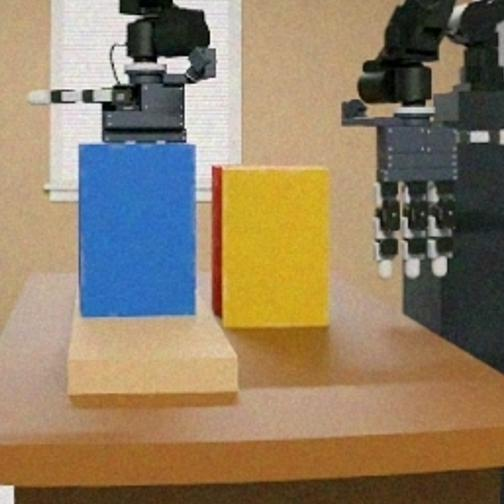

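>>> {"op": "move", "data": {"arm4": {"target": [-0.1130, 0.0500, 1.060, 0.035, 0.749, -0.662, 0.003], "speed": 0.1}}}

>>> {"op": "move", "data": {"arm4": {"target": [-0.1130, 0.0500, 0.985, 0.035, 0.749, -0.662, 0.003], "speed": 0.1}, "cameras": ["cam_high", "cam_low"]}}

>>> {"op": "zoom_image", "data": {"camera": "cam_high", "region": [200, 170, 380, 350]}}

>>> {"op": "zoom_image", "data": {"camera": "cam_low", "region": [170, 220, 350, 400]}}

Scene clock: 2606.37 s.
Joint torques (N m): arm1=[-2.78 -17.14 7.82 -0.03 0.17 -0.24] | arm2=[0.38 1.96 11.9 3.29 0.05 -0.41] | arm3=[0.44 -2.73 11.41 0.24 0.04 -0.11] | arm4=[2.02 -18.49 10.61 -0.47 0.07 0.26]
Motor temperatures (°C): arm1=[21 32 33 21 21 19] | arm2=[21 22 43 21 20 23] | arm3=[18 23 44 22 22 19] | arm4=[21 32 32 22 19 18]
Heat: arm1: hottest joint3_rad 33 °C; arm2: hottest joint3_rad 43 °C; arm3: hottest joint3_rad 44 °C; arm4: hottest joint2_rad 32 °C.
move: arm4 off_target
Joint velocities: within noise
arm1, arm2, arm3: as last shown
arm4.joint_positions: joint1_rad=-0.768 joint2_rad=+2.350 joint3_rad=+1.701 joint4_rad=-0.865 joint5_rad=+0.004 joint6_rad=+0.718 hand_index_mcp=+0.751 hand_index_abd=+0.001 hand_index_pip=+0.577 hand_index_dip=+0.696 hand_middle_mcp=+0.750 hand_middle_abd=+0.001 hand_middle_pip=+0.577 hand_middle_dip=+0.696 hand_ring_mcp=+0.751 hand_ring_abd=+0.001 hand_ring_pip=+0.577 hand_ring_dip=+0.696 hand_thumb_cmc=+0.999 hand_thumb_axl=+0.677 hand_thumb_mcp=+0.223 hand_thumb_ipl=+0.168 hand_current_limit=+0.400 hand_speed=-0.600
arm4.joint_status: not commanded
arm4.hand_state: goal,goal,goal,goal,goal,goal,goal,goal,goal,goal,goal,goal,goal,goal,goal,goal
arm4.index_mcp_current_ma: -3
arm4.index_abd_current_ma: 0
arm4.index_pip_current_ma: 0
arm4.index_dip_current_ma: 0
arm4.middle_mcp_current_ma: -4
arm4.middle_abd_current_ma: 0
arm4.middle_pip_current_ma: 0
arm4.middle_dip_current_ma: 0
arm4.ring_mcp_current_ma: -4
arm4.ring_abd_current_ma: 0
arm4.ring_pip_current_ma: 0
arm4.ring_dip_current_ma: 0
arm4.thumb_cmc_current_ma: 0
arm4.thumb_axl_current_ma: -1
arm4.thumb_mcp_current_ma: -4
arm4.thumb_ipl_current_ma: 0
arm4.hand_goal_index_mcp: 0.754
arm4.hand_goal_index_abd: 0.000
arm4.hand_goal_index_pip: 0.576
arm4.hand_goal_index_dip: 0.696
arm4.hand_goal_middle_mcp: 0.754
arm4.hand_goal_middle_abd: 0.000
arm4.hand_goal_middle_pip: 0.576
arm4.hand_goal_middle_dip: 0.696
arm4.hand_goal_ring_mcp: 0.754
arm4.hand_goal_ring_abd: 0.000
arm4.hand_goal_ring_pip: 0.576
arm4.hand_goal_ring_dip: 0.696
arm4.hand_goal_thumb_cmc: 1.000
arm4.hand_goal_thumb_axl: 0.678
arm4.hand_goal_thumb_mcp: 0.226
arm4.hand_goal_thumb_ipl: 0.168
arm4.hand: x=-0.1022 y=+0.0648 z=+1.0507 quat_wxyz=(+0.022, +0.752, -0.659, +0.004) (m; scene frame)
arm4.hand_target: x=-0.1124 y=+0.0506 z=+1.0603 quat_wxyz=(+0.035, +0.749, -0.662, +0.003) (m; scene frame)
arm4.hand_status: off_target (0.021 m and 1.5 deg from the pose sent, 0.052 m and 1.1 deg at the start)
pictures: none

Scene clock: 2607.83 s.
Joint torques (N m): arm1=[-2.67 -16.97 7.83 -0.06 0.17 -0.25] | arm2=[0.38 1.96 11.9 3.29 0.05 -0.41] | arm3=[0.03 -2.73 11.41 0.25 0.03 -0.09] | arm4=[1.9 -17.85 9.42 0.46 0.1 0.18]
Motor temperatures (°C): arm1=[21 32 33 21 21 19] | arm2=[21 22 43 21 20 23] | arm3=[18 23 44 22 22 19] | arm4=[21 32 32 22 19 18]
Heat: arm1: hottest joint3_rad 33 °C; arm2: hottest joint3_rad 43 °C; arm3: hottest joint3_rad 44 °C; arm4: hottest joint2_rad 32 °C.
move: arm4 off_target
Joint velocities: within noise
arm1: as last shown
arm2.joint_positions: joint1_rad=+0.011 joint2_rad=+0.527 joint3_rad=+1.285 joint4_rad=-1.218 joint5_rad=+0.015 joint6_rad=+1.811 hand_index_mcp=-0.682 hand_index_abd=+0.001 hand_index_pip=+0.577 hand_index_dip=+0.696 hand_middle_mcp=-0.681 hand_middle_abd=+0.001 hand_middle_pip=+0.577 hand_middle_dip=+0.696 hand_ring_mcp=-0.680 hand_ring_abd=+0.001 hand_ring_pip=+0.577 hand_ring_dip=+0.696 hand_thumb_cmc=-0.565 hand_thumb_axl=+0.677 hand_thumb_mcp=+0.223 hand_thumb_ipl=+0.168 hand_current_limit=+0.400 hand_speed=-0.600
arm2.joint_status: not commanded
arm2.hand_state: goal,goal,goal,goal,goal,goal,goal,overload,goal,goal,goal,goal,goal,goal,goal,goal
arm2.index_mcp_current_ma: 14
arm2.index_abd_current_ma: 1
arm2.index_pip_current_ma: 1
arm2.index_dip_current_ma: 0
arm2.middle_mcp_current_ma: 16
arm2.middle_abd_current_ma: 1
arm2.middle_pip_current_ma: 1
arm2.middle_dip_current_ma: 0
arm2.ring_mcp_current_ma: 18
arm2.ring_abd_current_ma: 1
arm2.ring_pip_current_ma: 1
arm2.ring_dip_current_ma: 0
arm2.thumb_cmc_current_ma: 7
arm2.thumb_axl_current_ma: -1
arm2.thumb_mcp_current_ma: -5
arm2.thumb_ipl_current_ma: 0
arm2.hand_goal_index_mcp: -0.690
arm2.hand_goal_index_abd: 0.000
arm2.hand_goal_index_pip: 0.576
arm2.hand_goal_index_dip: 0.696
arm2.hand_goal_middle_mcp: -0.690
arm2.hand_goal_middle_abd: 0.000
arm2.hand_goal_middle_pip: 0.576
arm2.hand_goal_middle_dip: 0.696
arm2.hand_goal_ring_mcp: -0.690
arm2.hand_goal_ring_abd: 0.000
arm2.hand_goal_ring_pip: 0.576
arm2.hand_goal_ring_dip: 0.696
arm2.hand_goal_thumb_cmc: -0.570
arm2.hand_goal_thumb_axl: 0.678
arm2.hand_goal_thumb_mcp: 0.226
arm2.hand_goal_thumb_ipl: 0.168
arm2.hand: x=+0.5006 y=-0.3535 z=+1.6467 quat_wxyz=(-0.413, +0.670, +0.529, +0.319) (m; scene frame)
arm2.hand_target: x=+0.5034 y=-0.3542 z=+1.6675 quat_wxyz=(-0.426, +0.658, +0.522, +0.336) (m; scene frame)
arm2.hand_status: not commanded
arm3.joint_positions: joint1_rad=+0.196 joint2_rad=+0.996 joint3_rad=+1.255 joint4_rad=-1.683 joint5_rad=+0.022 joint6_rad=+0.228 hand_index_mcp=+0.752 hand_index_abd=+0.000 hand_index_pip=+0.577 hand_index_dip=+0.696 hand_middle_mcp=+0.752 hand_middle_abd=+0.000 hand_middle_pip=+0.577 hand_middle_dip=+0.696 hand_ring_mcp=+0.752 hand_ring_abd=+0.000 hand_ring_pip=+0.577 hand_ring_dip=+0.696 hand_thumb_cmc=+1.000 hand_thumb_axl=+0.677 hand_thumb_mcp=+0.222 hand_thumb_ipl=+0.168 hand_current_limit=+0.400 hand_speed=-0.600
arm3.joint_status: not commanded
arm3.hand_state: goal,goal,goal,goal,goal,goal,goal,goal,goal,goal,goal,goal,goal,goal,goal,goal
arm3.index_mcp_current_ma: -4
arm3.index_abd_current_ma: 0
arm3.index_pip_current_ma: 1
arm3.index_dip_current_ma: 0
arm3.middle_mcp_current_ma: -4
arm3.middle_abd_current_ma: 0
arm3.middle_pip_current_ma: 1
arm3.middle_dip_current_ma: 0
arm3.ring_mcp_current_ma: -4
arm3.ring_abd_current_ma: 0
arm3.ring_pip_current_ma: 1
arm3.ring_dip_current_ma: 0
arm3.thumb_cmc_current_ma: -1
arm3.thumb_axl_current_ma: -1
arm3.thumb_mcp_current_ma: -10
arm3.thumb_ipl_current_ma: -1
arm3.hand_goal_index_mcp: 0.754
arm3.hand_goal_index_abd: 0.000
arm3.hand_goal_index_pip: 0.576
arm3.hand_goal_index_dip: 0.696
arm3.hand_goal_middle_mcp: 0.754
arm3.hand_goal_middle_abd: 0.000
arm3.hand_goal_middle_pip: 0.576
arm3.hand_goal_middle_dip: 0.696
arm3.hand_goal_ring_mcp: 0.754
arm3.hand_goal_ring_abd: 0.000
arm3.hand_goal_ring_pip: 0.576
arm3.hand_goal_ring_dip: 0.696
arm3.hand_goal_thumb_cmc: 1.000
arm3.hand_goal_thumb_axl: 0.678
arm3.hand_goal_thumb_mcp: 0.226
arm3.hand_goal_thumb_ipl: 0.168
arm3.hand: x=-0.3802 y=+0.2066 z=+1.4353 quat_wxyz=(+0.076, +0.997, -0.004, +0.008) (m; scene frame)
arm3.hand_target: x=-0.3801 y=+0.2001 z=+1.4493 quat_wxyz=(+0.085, +0.996, -0.002, +0.010) (m; scene frame)
arm3.hand_status: not commanded
arm4.joint_positions: joint1_rad=-0.768 joint2_rad=+2.473 joint3_rad=+1.735 joint4_rad=-0.785 joint5_rad=+0.003 joint6_rad=+0.718 hand_index_mcp=+0.752 hand_index_abd=+0.001 hand_index_pip=+0.577 hand_index_dip=+0.696 hand_middle_mcp=+0.751 hand_middle_abd=+0.001 hand_middle_pip=+0.577 hand_middle_dip=+0.696 hand_ring_mcp=+0.753 hand_ring_abd=+0.001 hand_ring_pip=+0.577 hand_ring_dip=+0.696 hand_thumb_cmc=+0.999 hand_thumb_axl=+0.677 hand_thumb_mcp=+0.222 hand_thumb_ipl=+0.168 hand_current_limit=+0.400 hand_speed=-0.600
arm4.joint_status: not commanded
arm4.hand_state: goal,goal,goal,goal,goal,goal,goal,goal,goal,goal,goal,goal,goal,goal,goal,goal
arm4.index_mcp_current_ma: -2
arm4.index_abd_current_ma: 0
arm4.index_pip_current_ma: 0
arm4.index_dip_current_ma: 0
arm4.middle_mcp_current_ma: -3
arm4.middle_abd_current_ma: 0
arm4.middle_pip_current_ma: 0
arm4.middle_dip_current_ma: 0
arm4.ring_mcp_current_ma: -1
arm4.ring_abd_current_ma: 1
arm4.ring_pip_current_ma: 0
arm4.ring_dip_current_ma: 0
arm4.thumb_cmc_current_ma: 0
arm4.thumb_axl_current_ma: -1
arm4.thumb_mcp_current_ma: -6
arm4.thumb_ipl_current_ma: 0
arm4.hand_goal_index_mcp: 0.754
arm4.hand_goal_index_abd: 0.000
arm4.hand_goal_index_pip: 0.576
arm4.hand_goal_index_dip: 0.696
arm4.hand_goal_middle_mcp: 0.754
arm4.hand_goal_middle_abd: 0.000
arm4.hand_goal_middle_pip: 0.576
arm4.hand_goal_middle_dip: 0.696
arm4.hand_goal_ring_mcp: 0.754
arm4.hand_goal_ring_abd: 0.000
arm4.hand_goal_ring_pip: 0.576
arm4.hand_goal_ring_dip: 0.696
arm4.hand_goal_thumb_cmc: 1.000
arm4.hand_goal_thumb_axl: 0.678
arm4.hand_goal_thumb_mcp: 0.226
arm4.hand_goal_thumb_ipl: 0.168
arm4.hand: x=-0.1019 y=+0.0638 z=+0.9841 quat_wxyz=(+0.018, +0.752, -0.659, +0.004) (m; scene frame)
arm4.hand_target: x=-0.1124 y=+0.0506 z=+0.9855 quat_wxyz=(+0.035, +0.749, -0.662, +0.003) (m; scene frame)
arm4.hand_status: off_target (0.018 m and 2.0 deg from the pose sent, 0.068 m and 1.5 deg at the start)
pictures: cam_high, cam_low

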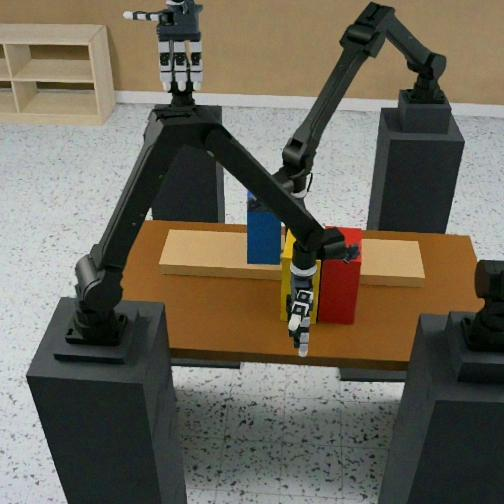

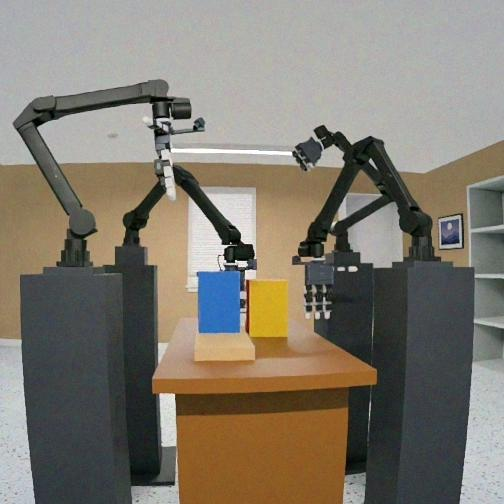

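Scaled by 2.800 from the camera's 504x504 image, which has a finer 720x720 frame.

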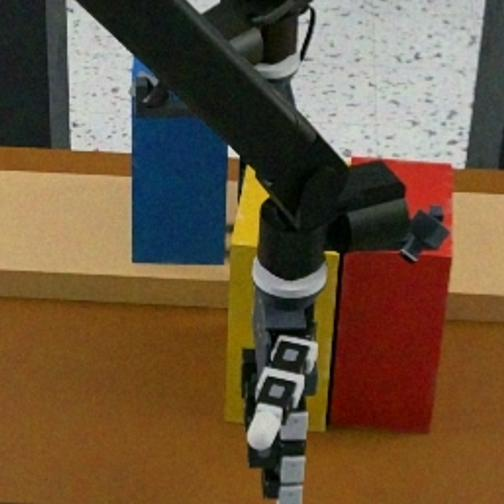

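Scaled by 2.800 from the camera's 504x504 image, which has a finer 720x720 frame.

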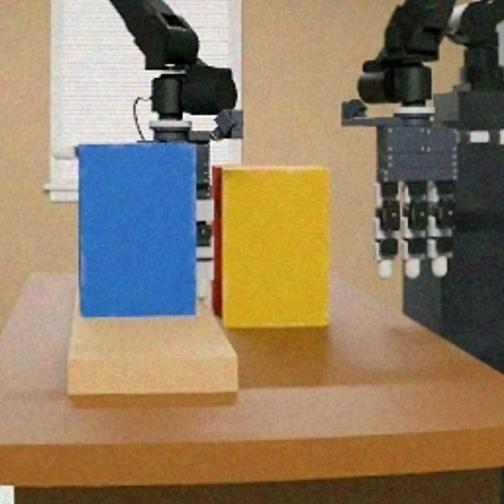

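>>> {"op": "move", "data": {"arm1": {"target": [0.1300, -0.2500, 0.975, -0.001, 0.678, 0.735, 0.0], "speed": 0.08}, "arm4": {"target": [-0.0950, 0.0050, 0.980, 0.035, 0.749, -0.662, 0.003], "speed": 0.08}}}

>>> {"op": "move", "data": {"arm1": {"target": [0.1260, -0.2160, 0.985, -0.001, 0.678, 0.735, 0.0], "speed": 0.06}, "arm4": {"target": [-0.0800, -0.0280, 0.993, 0.035, 0.749, -0.662, 0.003], "speed": 0.06}, "cameras": ["cam_high", "cam_low"]}}

>>> {"op": "zoom_image", "data": {"camera": "cam_high", "region": [200, 170, 380, 350]}}

Scene clock: 2644.20 s.
Joint torques (N m): arm1=[-0.97 -17.49 9.06 0.12 -0.12 -0.04] | arm2=[0.38 1.96 11.9 3.29 0.05 -0.41] | arm3=[0.5 -2.78 11.3 0.31 0.04 -0.1] | arm4=[4.13 -17.85 10.4 -0.03 -0.32 0.22]
Motor temperatures (°C): arm1=[21 31 33 21 20 19] | arm2=[21 22 43 21 20 23] | arm3=[18 23 45 22 22 19] | arm4=[21 32 34 22 19 18]
Heat: arm1: hottest joint3_rad 33 °C; arm2: hottest joint3_rad 43 °C; arm3: hottest joint3_rad 45 °C; arm4: hottest joint3_rad 34 °C.
move: arm1 off_target; arm4 off_target
Joint velocities: within noise
arm1.joint_positions: joint1_rad=-0.975 joint2_rad=+2.156 joint3_rad=+1.296 joint4_rad=-0.735 joint5_rad=+0.019 joint6_rad=+0.524 hand_index_mcp=+0.752 hand_index_abd=-0.001 hand_index_pip=+0.577 hand_index_dip=+0.696 hand_middle_mcp=+0.752 hand_middle_abd=-0.001 hand_middle_pip=+0.577 hand_middle_dip=+0.696 hand_ring_mcp=+0.752 hand_ring_abd=+0.000 hand_ring_pip=+0.577 hand_ring_dip=+0.696 hand_thumb_cmc=+0.999 hand_thumb_axl=+0.677 hand_thumb_mcp=+0.222 hand_thumb_ipl=+0.168 hand_current_limit=+0.400 hand_speed=-0.600
arm1.joint_status: not commanded
arm1.hand_state: goal,goal,goal,goal,goal,goal,goal,goal,goal,goal,goal,goal,goal,goal,goal,goal
arm1.index_mcp_current_ma: -6
arm1.index_abd_current_ma: -2
arm1.index_pip_current_ma: 2
arm1.index_dip_current_ma: 0
arm1.middle_mcp_current_ma: -6
arm1.middle_abd_current_ma: -2
arm1.middle_pip_current_ma: 1
arm1.middle_dip_current_ma: 0
arm1.ring_mcp_current_ma: -5
arm1.ring_abd_current_ma: 0
arm1.ring_pip_current_ma: 1
arm1.ring_dip_current_ma: 0
arm1.thumb_cmc_current_ma: -2
arm1.thumb_axl_current_ma: -2
arm1.thumb_mcp_current_ma: -11
arm1.thumb_ipl_current_ma: -1
arm1.hand_goal_index_mcp: 0.754
arm1.hand_goal_index_abd: 0.000
arm1.hand_goal_index_pip: 0.576
arm1.hand_goal_index_dip: 0.696
arm1.hand_goal_middle_mcp: 0.754
arm1.hand_goal_middle_abd: 0.000
arm1.hand_goal_middle_pip: 0.576
arm1.hand_goal_middle_dip: 0.696
arm1.hand_goal_ring_mcp: 0.754
arm1.hand_goal_ring_abd: 0.000
arm1.hand_goal_ring_pip: 0.576
arm1.hand_goal_ring_dip: 0.696
arm1.hand_goal_thumb_cmc: 1.000
arm1.hand_goal_thumb_axl: 0.678
arm1.hand_goal_thumb_mcp: 0.226
arm1.hand_goal_thumb_ipl: 0.168
arm1.hand: x=+0.1218 y=-0.2671 z=+0.9757 quat_wxyz=(+0.001, +0.679, +0.734, -0.008) (m; scene frame)
arm1.hand_target: x=+0.1294 y=-0.2503 z=+0.9754 quat_wxyz=(-0.001, +0.678, +0.735, +0.000) (m; scene frame)
arm1.hand_status: off_target (0.019 m and 1.0 deg from the pose sent, 0.082 m and 0.5 deg at the start)
arm2, arm3: as last shown
arm4.joint_positions: joint1_rad=-0.734 joint2_rad=+2.519 joint3_rad=+1.836 joint4_rad=-0.824 joint5_rad=+0.021 joint6_rad=+0.784 hand_index_mcp=+0.752 hand_index_abd=+0.001 hand_index_pip=+0.577 hand_index_dip=+0.696 hand_middle_mcp=+0.755 hand_middle_abd=+0.019 hand_middle_pip=+0.579 hand_middle_dip=+0.697 hand_ring_mcp=+0.753 hand_ring_abd=+0.004 hand_ring_pip=+0.578 hand_ring_dip=+0.697 hand_thumb_cmc=+0.999 hand_thumb_axl=+0.677 hand_thumb_mcp=+0.222 hand_thumb_ipl=+0.168 hand_current_limit=+0.400 hand_speed=-0.600
arm4.joint_status: not commanded
arm4.hand_state: goal,goal,goal,goal,goal,goal,goal,goal,goal,goal,goal,goal,goal,goal,goal,goal
arm4.index_mcp_current_ma: -1
arm4.index_abd_current_ma: 1
arm4.index_pip_current_ma: 0
arm4.index_dip_current_ma: 0
arm4.middle_mcp_current_ma: 1
arm4.middle_abd_current_ma: 30
arm4.middle_pip_current_ma: 3
arm4.middle_dip_current_ma: 0
arm4.ring_mcp_current_ma: -1
arm4.ring_abd_current_ma: 3
arm4.ring_pip_current_ma: 2
arm4.ring_dip_current_ma: 1
arm4.thumb_cmc_current_ma: 0
arm4.thumb_axl_current_ma: -1
arm4.thumb_mcp_current_ma: -6
arm4.thumb_ipl_current_ma: 0
arm4.hand_goal_index_mcp: 0.754
arm4.hand_goal_index_abd: 0.000
arm4.hand_goal_index_pip: 0.576
arm4.hand_goal_index_dip: 0.696
arm4.hand_goal_middle_mcp: 0.754
arm4.hand_goal_middle_abd: 0.000
arm4.hand_goal_middle_pip: 0.576
arm4.hand_goal_middle_dip: 0.696
arm4.hand_goal_ring_mcp: 0.754
arm4.hand_goal_ring_abd: 0.000
arm4.hand_goal_ring_pip: 0.576
arm4.hand_goal_ring_dip: 0.696
arm4.hand_goal_thumb_cmc: 1.000
arm4.hand_goal_thumb_axl: 0.678
arm4.hand_goal_thumb_mcp: 0.226
arm4.hand_goal_thumb_ipl: 0.168
arm4.hand: x=-0.1031 y=+0.0340 z=+0.9866 quat_wxyz=(+0.027, +0.741, -0.671, -0.004) (m; scene frame)
arm4.hand_target: x=-0.0937 y=+0.0061 z=+0.9809 quat_wxyz=(+0.035, +0.749, -0.662, +0.003) (m; scene frame)
arm4.hand_status: off_target (0.031 m and 1.8 deg from the pose sent, 0.059 m and 1.9 deg at the start)
pictures: none

Scene clock: 2645.40 s.
Joint torques (N m): arm1=[2.26 -18.2 10.81 0.69 -0.77 -0.06] | arm2=[0.32 1.96 11.92 3.28 0.05 -0.41] | arm3=[0.44 -2.61 11.4 0.25 0.02 -0.1] | arm4=[6.42 -18.55 11.93 0.39 -0.55 0.09]
Motor temperatures (°C): arm1=[21 31 33 21 21 19] | arm2=[21 22 43 21 20 23] | arm3=[18 23 45 22 22 19] | arm4=[21 32 34 22 19 18]
Heat: arm1: hottest joint3_rad 33 °C; arm2: hottest joint3_rad 43 °C; arm3: hottest joint3_rad 45 °C; arm4: hottest joint3_rad 34 °C.
move: arm1 off_target; arm4 off_target
Joint velocities: within noise
arm1.joint_positions: joint1_rad=-0.961 joint2_rad=+2.166 joint3_rad=+1.328 joint4_rad=-0.798 joint5_rad=+0.035 joint6_rad=+0.583 hand_index_mcp=+0.752 hand_index_abd=-0.001 hand_index_pip=+0.577 hand_index_dip=+0.696 hand_middle_mcp=+0.752 hand_middle_abd=-0.001 hand_middle_pip=+0.577 hand_middle_dip=+0.696 hand_ring_mcp=+0.751 hand_ring_abd=+0.000 hand_ring_pip=+0.577 hand_ring_dip=+0.696 hand_thumb_cmc=+0.999 hand_thumb_axl=+0.677 hand_thumb_mcp=+0.222 hand_thumb_ipl=+0.168 hand_current_limit=+0.400 hand_speed=-0.600
arm1.joint_status: not commanded
arm1.hand_state: goal,goal,goal,goal,goal,goal,goal,goal,goal,goal,goal,goal,goal,goal,goal,goal
arm1.index_mcp_current_ma: -6
arm1.index_abd_current_ma: -2
arm1.index_pip_current_ma: 2
arm1.index_dip_current_ma: 0
arm1.middle_mcp_current_ma: -6
arm1.middle_abd_current_ma: -2
arm1.middle_pip_current_ma: 1
arm1.middle_dip_current_ma: 0
arm1.ring_mcp_current_ma: -6
arm1.ring_abd_current_ma: 0
arm1.ring_pip_current_ma: 1
arm1.ring_dip_current_ma: 0
arm1.thumb_cmc_current_ma: -2
arm1.thumb_axl_current_ma: -2
arm1.thumb_mcp_current_ma: -11
arm1.thumb_ipl_current_ma: -1
arm1.hand_goal_index_mcp: 0.754
arm1.hand_goal_index_abd: 0.000
arm1.hand_goal_index_pip: 0.576
arm1.hand_goal_index_dip: 0.696
arm1.hand_goal_middle_mcp: 0.754
arm1.hand_goal_middle_abd: 0.000
arm1.hand_goal_middle_pip: 0.576
arm1.hand_goal_middle_dip: 0.696
arm1.hand_goal_ring_mcp: 0.754
arm1.hand_goal_ring_abd: 0.000
arm1.hand_goal_ring_pip: 0.576
arm1.hand_goal_ring_dip: 0.696
arm1.hand_goal_thumb_cmc: 1.000
arm1.hand_goal_thumb_axl: 0.678
arm1.hand_goal_thumb_mcp: 0.226
arm1.hand_goal_thumb_ipl: 0.168
arm1.hand: x=+0.1174 y=-0.2680 z=+0.9779 quat_wxyz=(+0.005, +0.695, +0.718, -0.030) (m; scene frame)
arm1.hand_target: x=+0.1228 y=-0.2175 z=+0.9867 quat_wxyz=(-0.002, +0.678, +0.735, +0.000) (m; scene frame)
arm1.hand_status: off_target (0.053 m and 4.5 deg from the pose sent, 0.052 m and 1.0 deg at the start)
arm2, arm3: as last shown
arm4.joint_positions: joint1_rad=-0.726 joint2_rad=+2.534 joint3_rad=+1.879 joint4_rad=-0.893 joint5_rad=+0.030 joint6_rad=+0.837 hand_index_mcp=+0.752 hand_index_abd=+0.001 hand_index_pip=+0.577 hand_index_dip=+0.696 hand_middle_mcp=+0.751 hand_middle_abd=+0.003 hand_middle_pip=+0.576 hand_middle_dip=+0.697 hand_ring_mcp=+0.751 hand_ring_abd=+0.003 hand_ring_pip=+0.578 hand_ring_dip=+0.697 hand_thumb_cmc=+0.999 hand_thumb_axl=+0.677 hand_thumb_mcp=+0.222 hand_thumb_ipl=+0.168 hand_current_limit=+0.400 hand_speed=-0.600
arm4.joint_status: not commanded
arm4.hand_state: goal,goal,goal,goal,goal,goal,goal,goal,goal,goal,goal,goal,goal,goal,goal,goal
arm4.index_mcp_current_ma: -1
arm4.index_abd_current_ma: 1
arm4.index_pip_current_ma: 0
arm4.index_dip_current_ma: 0
arm4.middle_mcp_current_ma: -3
arm4.middle_abd_current_ma: 3
arm4.middle_pip_current_ma: 0
arm4.middle_dip_current_ma: 0
arm4.ring_mcp_current_ma: -3
arm4.ring_abd_current_ma: 2
arm4.ring_pip_current_ma: 1
arm4.ring_dip_current_ma: 1
arm4.thumb_cmc_current_ma: 0
arm4.thumb_axl_current_ma: -1
arm4.thumb_mcp_current_ma: -6
arm4.thumb_ipl_current_ma: 0
arm4.hand_goal_index_mcp: 0.754
arm4.hand_goal_index_abd: 0.000
arm4.hand_goal_index_pip: 0.576
arm4.hand_goal_index_dip: 0.696
arm4.hand_goal_middle_mcp: 0.754
arm4.hand_goal_middle_abd: 0.000
arm4.hand_goal_middle_pip: 0.576
arm4.hand_goal_middle_dip: 0.696
arm4.hand_goal_ring_mcp: 0.754
arm4.hand_goal_ring_abd: 0.000
arm4.hand_goal_ring_pip: 0.576
arm4.hand_goal_ring_dip: 0.696
arm4.hand_goal_thumb_cmc: 1.000
arm4.hand_goal_thumb_axl: 0.678
arm4.hand_goal_thumb_mcp: 0.226
arm4.hand_goal_thumb_ipl: 0.168
arm4.hand: x=-0.0985 y=+0.0362 z=+0.9880 quat_wxyz=(+0.007, +0.726, -0.688, -0.009) (m; scene frame)
arm4.hand_target: x=-0.0757 y=-0.0241 z=+0.9956 quat_wxyz=(+0.035, +0.749, -0.661, +0.004) (m; scene frame)
arm4.hand_status: off_target (0.067 m and 5.3 deg from the pose sent, 0.067 m and 1.8 deg at the start)
pictures: cam_high, cam_low

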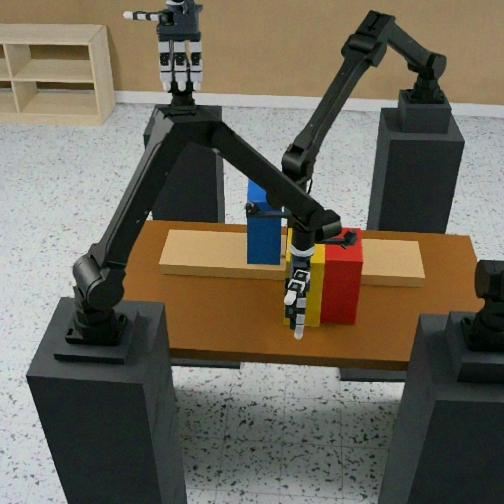

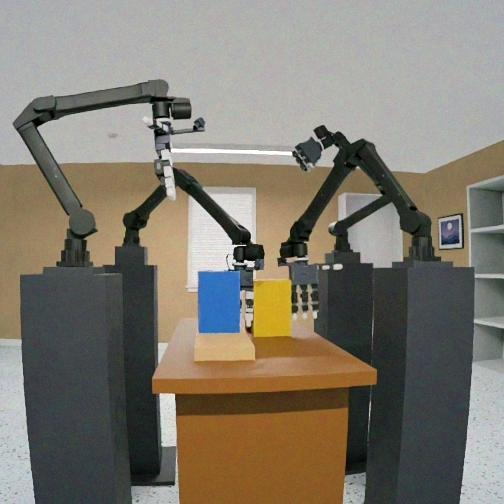

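Scaled by 2.800 from the camera's 504x504 image, which has a finer 720x720 frame.

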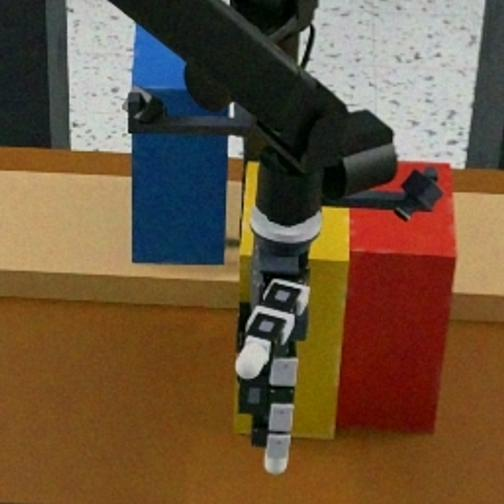

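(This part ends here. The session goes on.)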